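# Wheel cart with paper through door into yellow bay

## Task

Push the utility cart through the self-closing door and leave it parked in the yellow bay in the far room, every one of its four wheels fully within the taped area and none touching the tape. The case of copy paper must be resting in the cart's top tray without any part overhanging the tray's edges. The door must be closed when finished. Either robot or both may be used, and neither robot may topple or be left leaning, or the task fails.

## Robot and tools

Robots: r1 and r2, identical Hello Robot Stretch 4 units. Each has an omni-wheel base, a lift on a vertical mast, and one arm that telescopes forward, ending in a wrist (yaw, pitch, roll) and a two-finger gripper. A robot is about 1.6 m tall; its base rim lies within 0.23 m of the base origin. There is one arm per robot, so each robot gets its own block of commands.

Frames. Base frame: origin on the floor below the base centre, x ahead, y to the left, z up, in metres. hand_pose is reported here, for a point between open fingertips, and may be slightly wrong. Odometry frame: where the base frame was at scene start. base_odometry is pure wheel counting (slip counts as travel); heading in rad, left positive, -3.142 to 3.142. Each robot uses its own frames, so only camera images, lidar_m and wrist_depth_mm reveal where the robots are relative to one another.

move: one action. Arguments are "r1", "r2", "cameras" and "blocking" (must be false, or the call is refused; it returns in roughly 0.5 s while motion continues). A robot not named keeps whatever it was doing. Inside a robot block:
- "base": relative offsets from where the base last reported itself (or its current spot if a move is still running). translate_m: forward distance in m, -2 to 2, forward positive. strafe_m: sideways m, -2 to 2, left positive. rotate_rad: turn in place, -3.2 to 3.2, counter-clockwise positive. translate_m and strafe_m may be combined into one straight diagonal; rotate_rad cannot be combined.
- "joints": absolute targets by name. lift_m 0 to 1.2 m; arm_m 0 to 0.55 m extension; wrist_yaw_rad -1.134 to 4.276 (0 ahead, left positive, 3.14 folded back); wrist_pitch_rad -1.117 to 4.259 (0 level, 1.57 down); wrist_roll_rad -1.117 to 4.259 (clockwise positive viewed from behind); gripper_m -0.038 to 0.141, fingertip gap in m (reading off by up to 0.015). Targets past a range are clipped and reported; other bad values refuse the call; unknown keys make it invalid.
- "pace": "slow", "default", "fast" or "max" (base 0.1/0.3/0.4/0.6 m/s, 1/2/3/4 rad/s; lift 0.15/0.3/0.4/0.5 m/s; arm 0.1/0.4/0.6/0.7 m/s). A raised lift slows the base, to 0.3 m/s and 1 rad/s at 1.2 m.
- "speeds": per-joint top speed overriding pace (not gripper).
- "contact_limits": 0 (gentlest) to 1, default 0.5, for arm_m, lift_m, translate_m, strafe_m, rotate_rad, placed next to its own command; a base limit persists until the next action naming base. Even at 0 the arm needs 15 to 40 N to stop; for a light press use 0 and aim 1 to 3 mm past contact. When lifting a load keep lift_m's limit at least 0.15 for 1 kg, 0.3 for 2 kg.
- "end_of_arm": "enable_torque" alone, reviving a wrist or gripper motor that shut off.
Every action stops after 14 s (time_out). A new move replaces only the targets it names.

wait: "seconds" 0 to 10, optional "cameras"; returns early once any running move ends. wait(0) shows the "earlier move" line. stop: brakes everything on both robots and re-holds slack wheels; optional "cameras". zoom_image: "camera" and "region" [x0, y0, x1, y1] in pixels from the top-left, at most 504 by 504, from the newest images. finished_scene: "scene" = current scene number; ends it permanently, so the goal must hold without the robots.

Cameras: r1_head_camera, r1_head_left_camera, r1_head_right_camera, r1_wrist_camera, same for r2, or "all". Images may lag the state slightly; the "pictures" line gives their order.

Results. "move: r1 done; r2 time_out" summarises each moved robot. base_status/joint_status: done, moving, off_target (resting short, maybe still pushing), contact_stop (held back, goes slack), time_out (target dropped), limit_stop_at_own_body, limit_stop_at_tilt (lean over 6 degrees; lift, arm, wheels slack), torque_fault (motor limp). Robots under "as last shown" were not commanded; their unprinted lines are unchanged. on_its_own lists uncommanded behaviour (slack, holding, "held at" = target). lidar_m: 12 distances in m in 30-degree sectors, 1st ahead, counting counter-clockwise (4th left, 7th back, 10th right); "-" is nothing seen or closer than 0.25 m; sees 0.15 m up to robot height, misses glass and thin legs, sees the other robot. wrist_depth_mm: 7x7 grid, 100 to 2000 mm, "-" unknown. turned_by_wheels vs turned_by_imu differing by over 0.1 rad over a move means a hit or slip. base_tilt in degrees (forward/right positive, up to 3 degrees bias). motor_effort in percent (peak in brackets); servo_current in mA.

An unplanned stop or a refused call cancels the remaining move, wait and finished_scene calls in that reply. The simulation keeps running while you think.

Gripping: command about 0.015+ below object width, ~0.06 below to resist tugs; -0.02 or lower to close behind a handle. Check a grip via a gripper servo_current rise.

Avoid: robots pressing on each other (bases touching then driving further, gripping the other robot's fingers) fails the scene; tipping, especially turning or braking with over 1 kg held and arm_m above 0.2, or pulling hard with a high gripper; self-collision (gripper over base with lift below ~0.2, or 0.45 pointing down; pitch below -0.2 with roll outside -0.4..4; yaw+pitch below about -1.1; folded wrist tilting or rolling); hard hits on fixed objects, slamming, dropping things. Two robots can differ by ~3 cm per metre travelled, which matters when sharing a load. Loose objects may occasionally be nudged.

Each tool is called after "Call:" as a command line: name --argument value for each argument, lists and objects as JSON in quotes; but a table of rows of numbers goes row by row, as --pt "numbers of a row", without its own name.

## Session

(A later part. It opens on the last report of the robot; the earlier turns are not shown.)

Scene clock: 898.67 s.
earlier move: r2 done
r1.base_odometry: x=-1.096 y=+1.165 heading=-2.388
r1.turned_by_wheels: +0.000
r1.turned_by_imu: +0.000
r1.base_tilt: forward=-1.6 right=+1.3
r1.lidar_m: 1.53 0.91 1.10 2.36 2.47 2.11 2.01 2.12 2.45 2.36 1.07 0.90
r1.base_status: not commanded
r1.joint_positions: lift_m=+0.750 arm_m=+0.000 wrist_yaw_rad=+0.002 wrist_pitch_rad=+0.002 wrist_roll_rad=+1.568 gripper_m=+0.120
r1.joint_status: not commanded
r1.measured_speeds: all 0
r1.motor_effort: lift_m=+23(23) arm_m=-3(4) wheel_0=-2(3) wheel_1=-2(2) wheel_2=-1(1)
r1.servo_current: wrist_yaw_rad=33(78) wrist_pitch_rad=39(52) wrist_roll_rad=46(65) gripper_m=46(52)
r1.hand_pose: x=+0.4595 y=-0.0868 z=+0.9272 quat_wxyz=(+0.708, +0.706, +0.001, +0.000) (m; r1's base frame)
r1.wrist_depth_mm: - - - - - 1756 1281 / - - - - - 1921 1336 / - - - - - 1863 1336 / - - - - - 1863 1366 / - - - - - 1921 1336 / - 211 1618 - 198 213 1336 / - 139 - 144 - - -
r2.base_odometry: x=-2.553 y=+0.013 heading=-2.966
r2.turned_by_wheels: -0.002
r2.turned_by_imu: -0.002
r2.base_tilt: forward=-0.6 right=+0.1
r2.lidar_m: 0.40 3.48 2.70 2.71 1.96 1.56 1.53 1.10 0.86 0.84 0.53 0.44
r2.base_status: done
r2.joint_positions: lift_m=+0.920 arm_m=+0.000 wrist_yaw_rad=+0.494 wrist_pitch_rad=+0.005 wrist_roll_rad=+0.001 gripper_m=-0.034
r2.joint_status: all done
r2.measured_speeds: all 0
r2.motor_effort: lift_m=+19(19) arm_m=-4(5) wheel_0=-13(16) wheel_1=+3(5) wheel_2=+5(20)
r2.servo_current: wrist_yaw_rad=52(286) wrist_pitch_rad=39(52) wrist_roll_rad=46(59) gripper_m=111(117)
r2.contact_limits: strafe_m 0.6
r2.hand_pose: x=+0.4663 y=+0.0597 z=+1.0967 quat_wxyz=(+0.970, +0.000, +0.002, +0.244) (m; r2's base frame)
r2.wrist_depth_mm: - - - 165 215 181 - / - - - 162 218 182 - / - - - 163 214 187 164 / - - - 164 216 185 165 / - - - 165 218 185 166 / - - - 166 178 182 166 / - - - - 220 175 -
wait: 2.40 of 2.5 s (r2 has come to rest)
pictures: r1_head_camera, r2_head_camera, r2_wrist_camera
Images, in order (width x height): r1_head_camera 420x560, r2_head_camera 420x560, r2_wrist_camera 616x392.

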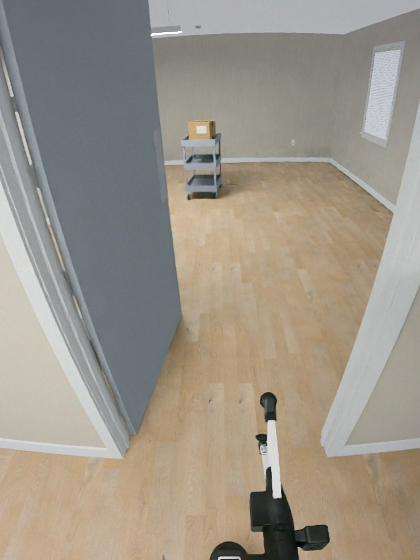

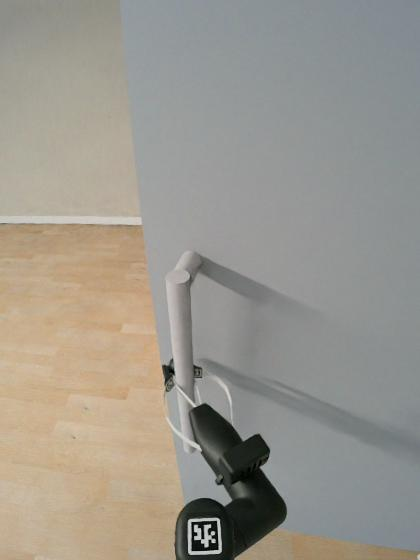

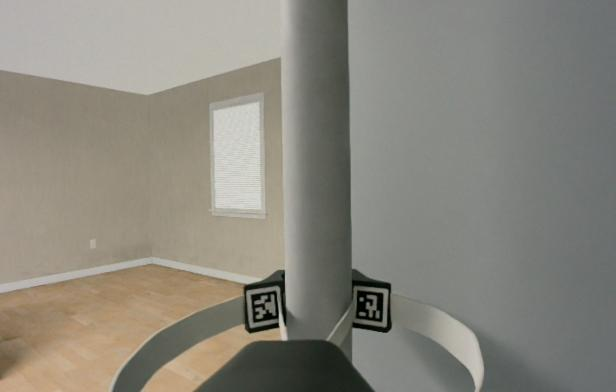

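Call:
move --blocking false --r2 '{"base": {"translate_m": -0.01, "strafe_m": 0.149}, "joints": {"wrist_yaw_rad": 0.03}, "pace": "slow", "speeds": {"wrist_yaw_rad": 0.3}, "contact_limits": {"strafe_m": 0.6}}'

Call:
wait --seconds 2.5 --cameras '["r2_wrist_camera"]'

Call:
move --blocking false --r2 '{"base": {"translate_m": -0.15}, "pace": "slow", "contact_limits": {"translate_m": 0.8}}'

Call:
wait --seconds 2.5 --cameras '["r2_wrist_camera"]'

Call:
move --blocking false --r2 '{"base": {"translate_m": -0.13}, "pace": "slow", "contact_limits": {"translate_m": 0.8}}'

Call:
wait --seconds 2.5 --cameras '["r2_wrist_camera", "r2_head_camera", "r1_head_camera"]'

Scene clock: 916.33 s.
move: r2 moving
r1: as last shown
r1.lidar_m: 1.52 0.90 1.08 2.35 2.44 2.10 2.02 2.13 2.45 2.34 1.11 0.90
r1.motor_effort: lift_m=+23(23) arm_m=-4(4) wheel_0=-2(2) wheel_1=-2(2) wheel_2=-1(1)
r1.servo_current: wrist_yaw_rad=46(65) wrist_pitch_rad=46(46) wrist_roll_rad=46(65) gripper_m=46(46)
r1.wrist_depth_mm: - - - - - 1863 1308 / - - - - - 1863 1336 / - - - - - 1863 1308 / - - - - - 1921 1336 / - - - - - 1921 1366 / - 210 1618 - 198 212 1336 / - 138 - 144 - - -
r2.base_odometry: x=-2.550 y=+0.000 heading=-2.966
r2.turned_by_wheels: +0.001
r2.turned_by_imu: +0.001
r2.base_tilt: forward=-0.7 right=+0.0
r2.lidar_m: 0.38 3.51 2.71 2.70 1.95 1.56 1.53 1.14 0.88 0.87 0.53 0.44
r2.base_status: translate_m moving; strafe_m moving
r2.joint_positions: lift_m=+0.920 arm_m=+0.000 wrist_yaw_rad=+0.378 wrist_pitch_rad=+0.005 wrist_roll_rad=+0.001 gripper_m=-0.034
r2.joint_status: wrist_yaw_rad moving
r2.measured_speeds: translate_m=-0.003 strafe_m=+0.054 rotate_rad=+0.001 lift_m=+0.000 arm_m=+0.000 wrist_yaw_rad=-0.268 wrist_pitch_rad=+0.000 wrist_roll_rad=+0.000
r2.motor_effort: lift_m=+19(19) arm_m=-4(5) wheel_0=-9(19) wheel_1=+6(7) wheel_2=+11(11)
r2.servo_current: wrist_yaw_rad=91(91) wrist_pitch_rad=46(52) wrist_roll_rad=46(59) gripper_m=111(117)
r2.contact_limits: strafe_m 0.6
r2.hand_pose: x=+0.4712 y=+0.0251 z=+1.0967 quat_wxyz=(+0.982, +0.000, +0.002, +0.188) (m; r2's base frame)
r2.wrist_depth_mm: - - - 162 213 182 - / - - - 163 216 184 167 / - - - 163 217 189 167 / - - - 164 220 187 168 / - - - 166 220 187 169 / - - 184 167 178 188 170 / - - - - 217 178 -
pictures: none

Scene clock: 918.50 s.
earlier move: r2 done
r1.base_odometry: x=-1.096 y=+1.165 heading=-2.388
r1.turned_by_wheels: +0.000
r1.turned_by_imu: +0.000
r1.base_tilt: forward=-1.6 right=+1.2
r1.lidar_m: 1.57 0.92 1.05 2.36 2.46 2.10 2.00 2.13 2.43 2.34 1.07 0.90
r1.base_status: not commanded
r1.joint_positions: lift_m=+0.750 arm_m=+0.000 wrist_yaw_rad=+0.002 wrist_pitch_rad=+0.002 wrist_roll_rad=+1.568 gripper_m=+0.120
r1.joint_status: not commanded
r1.measured_speeds: all 0
r1.motor_effort: lift_m=+23(23) arm_m=-3(4) wheel_0=-2(3) wheel_1=-2(2) wheel_2=-1(1)
r1.servo_current: wrist_yaw_rad=46(65) wrist_pitch_rad=46(52) wrist_roll_rad=33(65) gripper_m=46(52)
r1.hand_pose: x=+0.4595 y=-0.0868 z=+0.9272 quat_wxyz=(+0.708, +0.706, +0.001, +0.000) (m; r1's base frame)
r1.wrist_depth_mm: - - - - - 1863 1281 / - - - - - 1921 1308 / - - - - - 1863 1336 / - - - - - 1863 1308 / - - - - - 1921 1308 / - 211 - - 211 213 1336 / - 139 - 144 - - -
r2.base_odometry: x=-2.518 y=-0.131 heading=-2.969
r2.turned_by_wheels: -0.003
r2.turned_by_imu: -0.003
r2.base_tilt: forward=-0.7 right=+0.1
r2.lidar_m: 0.39 3.51 2.56 4.10 1.94 1.54 1.48 1.29 1.02 1.00 0.56 0.40
r2.base_status: done
r2.joint_positions: lift_m=+0.920 arm_m=+0.000 wrist_yaw_rad=+0.012 wrist_pitch_rad=+0.005 wrist_roll_rad=+0.001 gripper_m=-0.034
r2.joint_status: all done
r2.measured_speeds: all 0
r2.motor_effort: lift_m=+19(19) arm_m=-4(5) wheel_0=-23(25) wheel_1=+1(7) wheel_2=-3(12)
r2.servo_current: wrist_yaw_rad=104(111) wrist_pitch_rad=46(52) wrist_roll_rad=52(65) gripper_m=111(124)
r2.contact_limits: strafe_m 0.6
r2.hand_pose: x=+0.4604 y=-0.0839 z=+1.0967 quat_wxyz=(+1.000, +0.000, +0.002, +0.006) (m; r2's base frame)
r2.wrist_depth_mm: - - - 162 224 216 206 / - - - 163 224 217 207 / - - - 244 227 218 209 / - - - 166 225 219 211 / - - - 167 229 221 212 / - - - 171 172 219 213 / - - - - 233 225 213
wait: 2.17 of 2.5 s (r2 has come to rest)
pictures: r2_wrist_camera
Images, in order (width x height): r2_wrist_camera 616x392.

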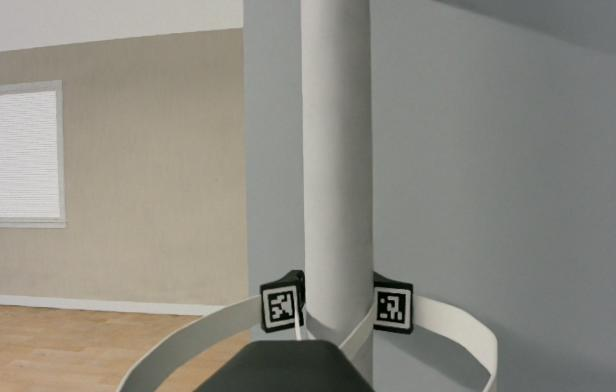

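Scene clock: 919.00 s.
move: r2 moving
r1: as last shown
r1.base_tilt: forward=-1.6 right=+1.3
r1.lidar_m: 1.60 0.90 1.08 2.34 2.44 2.12 2.01 2.14 2.39 2.35 1.09 0.89
r1.motor_effort: lift_m=+23(23) arm_m=-4(4) wheel_0=-2(2) wheel_1=-2(2) wheel_2=-1(1)
r1.servo_current: wrist_yaw_rad=59(65) wrist_pitch_rad=33(46) wrist_roll_rad=39(65) gripper_m=39(46)
r1.wrist_depth_mm: - - - - - 1808 1308 / - - - - - 1863 1336 / - - - - - 1921 1336 / - - - - - 1921 1366 / - - - - - 1863 1336 / - 211 - - 213 213 1366 / - 139 - 145 - - -
r2.base_odometry: x=-2.506 y=-0.129 heading=-2.971
r2.turned_by_wheels: -0.002
r2.turned_by_imu: -0.002
r2.base_tilt: forward=-0.6 right=+0.2
r2.lidar_m: 0.41 3.53 2.57 4.08 1.93 1.51 1.49 1.28 1.00 0.99 0.58 0.40
r2.base_status: translate_m moving
r2.joint_positions: lift_m=+0.920 arm_m=+0.000 wrist_yaw_rad=+0.012 wrist_pitch_rad=+0.005 wrist_roll_rad=+0.001 gripper_m=-0.034
r2.joint_status: not commanded
r2.measured_speeds: translate_m=-0.048 strafe_m=+0.000 rotate_rad=+0.001 lift_m=+0.000 arm_m=+0.000 wrist_yaw_rad=+0.000 wrist_pitch_rad=+0.000 wrist_roll_rad=+0.000
r2.motor_effort: lift_m=+19(19) arm_m=-4(5) wheel_0=-24(26) wheel_1=-9(10) wheel_2=+4(4)
r2.servo_current: wrist_yaw_rad=98(117) wrist_pitch_rad=46(46) wrist_roll_rad=52(52) gripper_m=111(111)
r2.contact_limits: translate_m 0.8
r2.hand_pose: x=+0.4604 y=-0.0839 z=+1.0967 quat_wxyz=(+1.000, +0.000, +0.002, +0.006) (m; r2's base frame)
r2.wrist_depth_mm: - - - 160 224 216 208 / - - - 163 227 217 - / - - - 163 229 219 211 / - - - 164 229 219 212 / - - - 166 231 221 213 / - - - 167 176 219 214 / - - 144 - 233 226 214
pictures: none

Scene clock: 921.27 s.
earlier move: r2 done
r1.base_odometry: x=-1.096 y=+1.165 heading=-2.388
r1.turned_by_wheels: +0.000
r1.turned_by_imu: +0.000
r1.base_tilt: forward=-1.6 right=+1.3
r1.lidar_m: 4.39 0.90 1.08 2.36 2.45 2.11 2.03 2.10 2.43 2.35 1.12 0.89
r1.base_status: not commanded
r1.joint_positions: lift_m=+0.750 arm_m=+0.000 wrist_yaw_rad=+0.002 wrist_pitch_rad=+0.002 wrist_roll_rad=+1.568 gripper_m=+0.120
r1.joint_status: not commanded
r1.measured_speeds: all 0
r1.motor_effort: lift_m=+23(23) arm_m=-3(4) wheel_0=-2(3) wheel_1=-2(2) wheel_2=-1(1)
r1.servo_current: wrist_yaw_rad=65(72) wrist_pitch_rad=33(52) wrist_roll_rad=52(72) gripper_m=39(52)
r1.hand_pose: x=+0.4595 y=-0.0868 z=+0.9272 quat_wxyz=(+0.708, +0.706, +0.001, +0.000) (m; r1's base frame)
r1.wrist_depth_mm: - - - - - 1863 1281 / - - - - - 1863 1308 / - - - - - 1808 1336 / - - - - - 1921 1366 / - - - - - 1921 1336 / - - - - - 213 1366 / - 140 1576 145 - - 1336
r2.base_odometry: x=-2.370 y=-0.105 heading=-2.970
r2.turned_by_wheels: +0.001
r2.turned_by_imu: -0.001
r2.base_tilt: forward=-0.6 right=+0.1
r2.lidar_m: 0.40 3.64 2.60 3.76 1.76 1.38 1.35 1.26 0.99 0.97 0.62 0.39
r2.base_status: done
r2.joint_positions: lift_m=+0.920 arm_m=+0.000 wrist_yaw_rad=+0.012 wrist_pitch_rad=+0.005 wrist_roll_rad=+0.001 gripper_m=-0.034
r2.joint_status: not commanded
r2.measured_speeds: all 0
r2.motor_effort: lift_m=+19(19) arm_m=-4(5) wheel_0=-15(26) wheel_1=-6(10) wheel_2=+4(7)
r2.servo_current: wrist_yaw_rad=98(117) wrist_pitch_rad=39(52) wrist_roll_rad=46(59) gripper_m=111(111)
r2.contact_limits: translate_m 0.8
r2.hand_pose: x=+0.4604 y=-0.0839 z=+1.0967 quat_wxyz=(+1.000, +0.000, +0.002, +0.006) (m; r2's base frame)
r2.wrist_depth_mm: - - 245 160 233 228 222 / - - 247 162 233 228 223 / - - 248 163 235 229 224 / - - 249 164 236 231 227 / - - 252 164 237 233 227 / - - 249 165 180 232 230 / - - 253 - 239 233 232
wait: 2.27 of 2.5 s (r2 has come to rest)
pictures: r2_wrist_camera
Images, in order (width x height): r2_wrist_camera 616x392.

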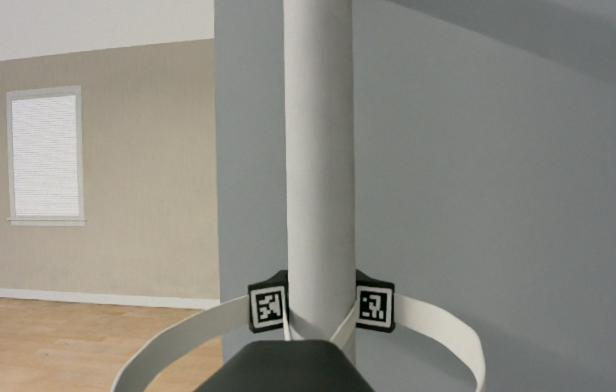

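Scene clock: 921.77 s.
move: r2 moving
r1: as last shown
r1.lidar_m: 4.35 0.89 1.07 2.35 2.47 2.11 2.02 2.12 2.42 2.35 1.12 0.90
r1.motor_effort: lift_m=+23(23) arm_m=-3(4) wheel_0=-2(2) wheel_1=-2(2) wheel_2=-1(1)
r1.servo_current: wrist_yaw_rad=46(65) wrist_pitch_rad=39(52) wrist_roll_rad=52(65) gripper_m=39(52)
r1.wrist_depth_mm: - - - - - 1863 1308 / - - - - - 1921 1308 / - - - - - 1921 1336 / - - - - - 1863 1308 / - - - - - 1921 1366 / - - - - - 213 1366 / - 140 1618 144 - - 1366
r2.base_odometry: x=-2.358 y=-0.103 heading=-2.971
r2.turned_by_wheels: -0.001
r2.turned_by_imu: -0.001
r2.base_tilt: forward=-0.7 right=+0.1
r2.lidar_m: 0.39 3.68 2.61 3.74 1.77 1.38 1.33 1.27 1.00 0.97 0.64 0.42
r2.base_status: translate_m moving
r2.joint_positions: lift_m=+0.920 arm_m=+0.000 wrist_yaw_rad=+0.012 wrist_pitch_rad=+0.005 wrist_roll_rad=+0.001 gripper_m=-0.034
r2.joint_status: not commanded
r2.measured_speeds: translate_m=-0.049 strafe_m=+0.001 rotate_rad=+0.001 lift_m=+0.000 arm_m=+0.000 wrist_yaw_rad=+0.000 wrist_pitch_rad=+0.000 wrist_roll_rad=+0.000
r2.motor_effort: lift_m=+19(19) arm_m=-4(5) wheel_0=-17(19) wheel_1=-10(10) wheel_2=+8(10)
r2.servo_current: wrist_yaw_rad=104(104) wrist_pitch_rad=39(52) wrist_roll_rad=52(52) gripper_m=104(111)
r2.contact_limits: translate_m 0.8
r2.hand_pose: x=+0.4604 y=-0.0839 z=+1.0967 quat_wxyz=(+1.000, +0.000, +0.002, +0.006) (m; r2's base frame)
r2.wrist_depth_mm: - - 243 160 232 228 223 / - - 246 163 235 229 225 / - - 247 163 236 230 226 / - - 248 164 237 231 228 / - - 251 165 238 234 229 / - - 250 166 179 234 230 / - - 252 - 241 234 232
pictures: none

Scene clock: 923.83 s.
earlier move: r2 done
r1.base_odometry: x=-1.096 y=+1.165 heading=-2.388
r1.turned_by_wheels: +0.000
r1.turned_by_imu: +0.000
r1.base_tilt: forward=-1.6 right=+1.3
r1.lidar_m: 4.37 0.91 1.10 2.36 2.46 2.13 2.01 2.10 2.44 2.35 1.10 0.89
r1.base_status: not commanded
r1.joint_positions: lift_m=+0.750 arm_m=+0.000 wrist_yaw_rad=+0.002 wrist_pitch_rad=+0.002 wrist_roll_rad=+1.568 gripper_m=+0.120
r1.joint_status: not commanded
r1.measured_speeds: all 0
r1.motor_effort: lift_m=+23(23) arm_m=-3(4) wheel_0=-2(3) wheel_1=-2(3) wheel_2=-1(1)
r1.servo_current: wrist_yaw_rad=52(72) wrist_pitch_rad=46(52) wrist_roll_rad=46(78) gripper_m=39(52)
r1.hand_pose: x=+0.4595 y=-0.0868 z=+0.9272 quat_wxyz=(+0.708, +0.706, +0.001, +0.000) (m; r1's base frame)
r1.wrist_depth_mm: - - - - - 1808 1308 / - - - - - 1863 1308 / - - - - - 1983 1336 / - - - - - 1921 1336 / - - - - - 1863 1366 / - - - - - 213 1366 / - - - 145 - - 1336
r2.base_odometry: x=-2.243 y=-0.083 heading=-2.972
r2.turned_by_wheels: +0.000
r2.turned_by_imu: -0.001
r2.base_tilt: forward=-0.7 right=+0.1
r2.lidar_m: 0.41 3.78 2.66 3.42 1.59 1.25 1.22 1.26 1.00 0.95 0.71 0.41
r2.base_status: done
r2.joint_positions: lift_m=+0.920 arm_m=+0.000 wrist_yaw_rad=+0.012 wrist_pitch_rad=+0.005 wrist_roll_rad=+0.001 gripper_m=-0.034
r2.joint_status: not commanded
r2.measured_speeds: all 0
r2.motor_effort: lift_m=+19(19) arm_m=-4(5) wheel_0=-18(21) wheel_1=-7(10) wheel_2=+3(11)
r2.servo_current: wrist_yaw_rad=98(111) wrist_pitch_rad=39(52) wrist_roll_rad=46(59) gripper_m=104(111)
r2.contact_limits: translate_m 0.8
r2.hand_pose: x=+0.4604 y=-0.0839 z=+1.0967 quat_wxyz=(+1.000, +0.000, +0.002, +0.006) (m; r2's base frame)
r2.wrist_depth_mm: - - 236 159 240 241 - / - - 236 164 240 242 246 / - - 237 161 242 244 246 / - - 239 162 244 246 248 / - - 241 163 245 246 249 / - - 241 165 176 248 251 / - - 243 - 248 250 253
wait: 2.07 of 2.5 s (r2 has come to rest)
pictures: r1_head_camera, r2_head_camera, r2_wrist_camera
Images, in order (width x height): r1_head_camera 420x560, r2_head_camera 420x560, r2_wrist_camera 616x392.

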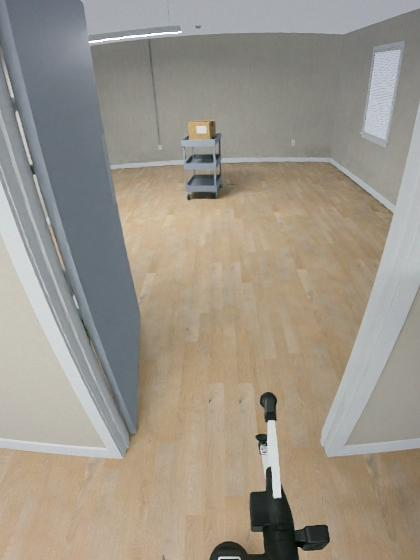

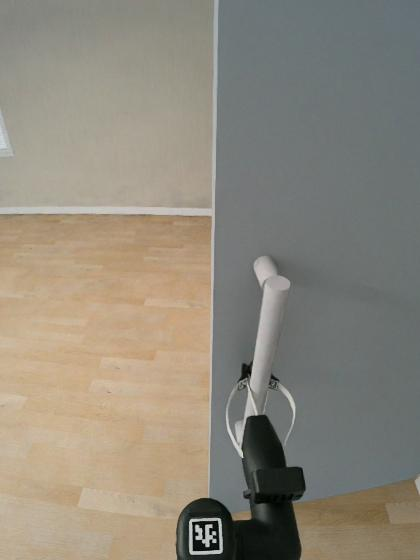

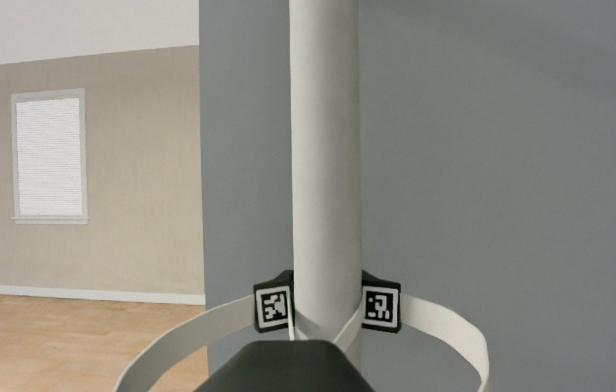

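Call:
move --blocking false --r1 '{"base": {"translate_m": 2.0}, "joints": {"lift_m": 0.684}, "pace": "fast"}'

Call:
wait --seconds 7 --cameras '["r1_head_camera", "r2_wrist_camera"]'

Scene clock: 945.40 s.
move: r1 moving
r1.base_odometry: x=-1.129 y=+1.134 heading=-2.388
r1.turned_by_wheels: +0.000
r1.turned_by_imu: +0.000
r1.base_tilt: forward=-1.6 right=+1.3
r1.lidar_m: 4.35 0.86 1.01 2.35 2.45 2.14 2.04 2.15 2.46 2.34 1.04 0.86
r1.base_status: translate_m moving
r1.joint_positions: lift_m=+0.697 arm_m=+0.000 wrist_yaw_rad=+0.002 wrist_pitch_rad=+0.002 wrist_roll_rad=+1.568 gripper_m=+0.120
r1.joint_status: lift_m moving
r1.measured_speeds: translate_m=+0.177 strafe_m=+0.000 rotate_rad=-0.004 lift_m=-0.120 arm_m=+0.000 wrist_yaw_rad=+0.000 wrist_pitch_rad=+0.000 wrist_roll_rad=+0.000
r1.motor_effort: lift_m=+13(22) arm_m=-3(4) wheel_0=+9(9) wheel_1=+7(8) wheel_2=-10(12)
r1.servo_current: wrist_yaw_rad=65(78) wrist_pitch_rad=46(46) wrist_roll_rad=46(65) gripper_m=46(46)
r1.hand_pose: x=+0.4595 y=-0.0868 z=+0.8745 quat_wxyz=(+0.708, +0.706, +0.001, +0.000) (m; r1's base frame)
r1.wrist_depth_mm: - - - - - 1756 1229 / - - - - - 1756 1229 / - - - - - 1808 1255 / - - - - - 1808 1281 / - - - - - 1808 1281 / - - - - - 212 1281 / - - - 145 - 1863 1281
r2: as last shown
r2.turned_by_imu: +0.000
r2.base_tilt: forward=-0.6 right=+0.0
r2.lidar_m: 0.41 3.78 2.66 3.40 1.60 1.22 1.21 1.27 0.99 0.97 0.70 0.42
r2.motor_effort: lift_m=+19(19) arm_m=-4(4) wheel_0=-18(18) wheel_1=-7(7) wheel_2=+3(3)
r2.servo_current: wrist_yaw_rad=98(111) wrist_pitch_rad=46(52) wrist_roll_rad=46(59) gripper_m=104(111)
r2.contact_limits: translate_m 0.8
r2.wrist_depth_mm: - - 236 160 239 242 - / - - 237 164 241 243 245 / - - 238 161 243 244 246 / - - 239 162 244 246 249 / - - 241 163 245 247 250 / - - 241 165 177 249 252 / - - 244 - 248 250 254
pictures: none

Scene clock: 951.30 s.
earlier move: r1 done
r1.base_odometry: x=-2.554 y=-0.203 heading=-2.388
r1.turned_by_wheels: +0.000
r1.turned_by_imu: +0.001
r1.base_tilt: forward=-1.6 right=+1.3
r1.lidar_m: 2.37 3.40 2.49 0.63 0.64 0.80 4.17 1.17 1.53 2.35 2.44 3.34
r1.base_status: done
r1.joint_positions: lift_m=+0.684 arm_m=+0.000 wrist_yaw_rad=+0.002 wrist_pitch_rad=+0.002 wrist_roll_rad=+1.568 gripper_m=+0.120
r1.joint_status: all done
r1.measured_speeds: all 0
r1.motor_effort: lift_m=+13(22) arm_m=-3(4) wheel_0=+2(10) wheel_1=+2(9) wheel_2=+0(13)
r1.servo_current: wrist_yaw_rad=59(78) wrist_pitch_rad=39(52) wrist_roll_rad=39(72) gripper_m=39(52)
r1.hand_pose: x=+0.4595 y=-0.0868 z=+0.8621 quat_wxyz=(+0.708, +0.706, +0.001, +0.000) (m; r1's base frame)
r1.wrist_depth_mm: - - - - - 1756 1205 / - - - - - 1756 1229 / - - - - - 1808 1229 / - - - - - 1808 1255 / - - - - - 1756 1229 / - - - - - 213 1281 / - - - 145 - 1921 1281
r2.base_odometry: x=-2.243 y=-0.083 heading=-2.972
r2.turned_by_wheels: +0.000
r2.turned_by_imu: +0.001
r2.base_tilt: forward=-0.7 right=+0.1
r2.lidar_m: 0.40 1.34 2.64 3.42 1.59 1.25 1.22 1.22 0.99 0.96 0.70 0.39
r2.base_status: not commanded
r2.joint_positions: lift_m=+0.920 arm_m=+0.000 wrist_yaw_rad=+0.012 wrist_pitch_rad=+0.005 wrist_roll_rad=+0.001 gripper_m=-0.034
r2.joint_status: not commanded
r2.measured_speeds: all 0
r2.motor_effort: lift_m=+19(19) arm_m=-4(5) wheel_0=-18(19) wheel_1=-7(8) wheel_2=+3(3)
r2.servo_current: wrist_yaw_rad=98(117) wrist_pitch_rad=52(52) wrist_roll_rad=46(65) gripper_m=111(111)
r2.contact_limits: translate_m 0.8
r2.hand_pose: x=+0.4604 y=-0.0839 z=+1.0967 quat_wxyz=(+1.000, +0.000, +0.002, +0.006) (m; r2's base frame)
r2.wrist_depth_mm: - - 236 159 240 241 - / - - 237 164 241 244 245 / - - 237 161 242 245 247 / - - 239 162 243 247 248 / - - 241 163 245 249 250 / - - 241 164 178 249 251 / - - 243 - 248 251 252
wait: 5.90 of 7 s (r1 has come to rest)
pictures: r1_head_camera, r2_wrist_camera
Images, in order (width x height): r1_head_camera 420x560, r2_wrist_camera 616x392.

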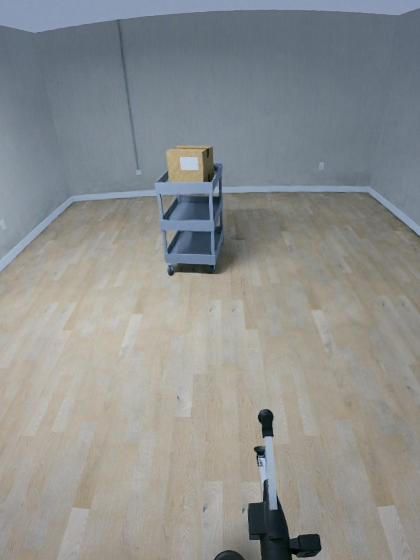

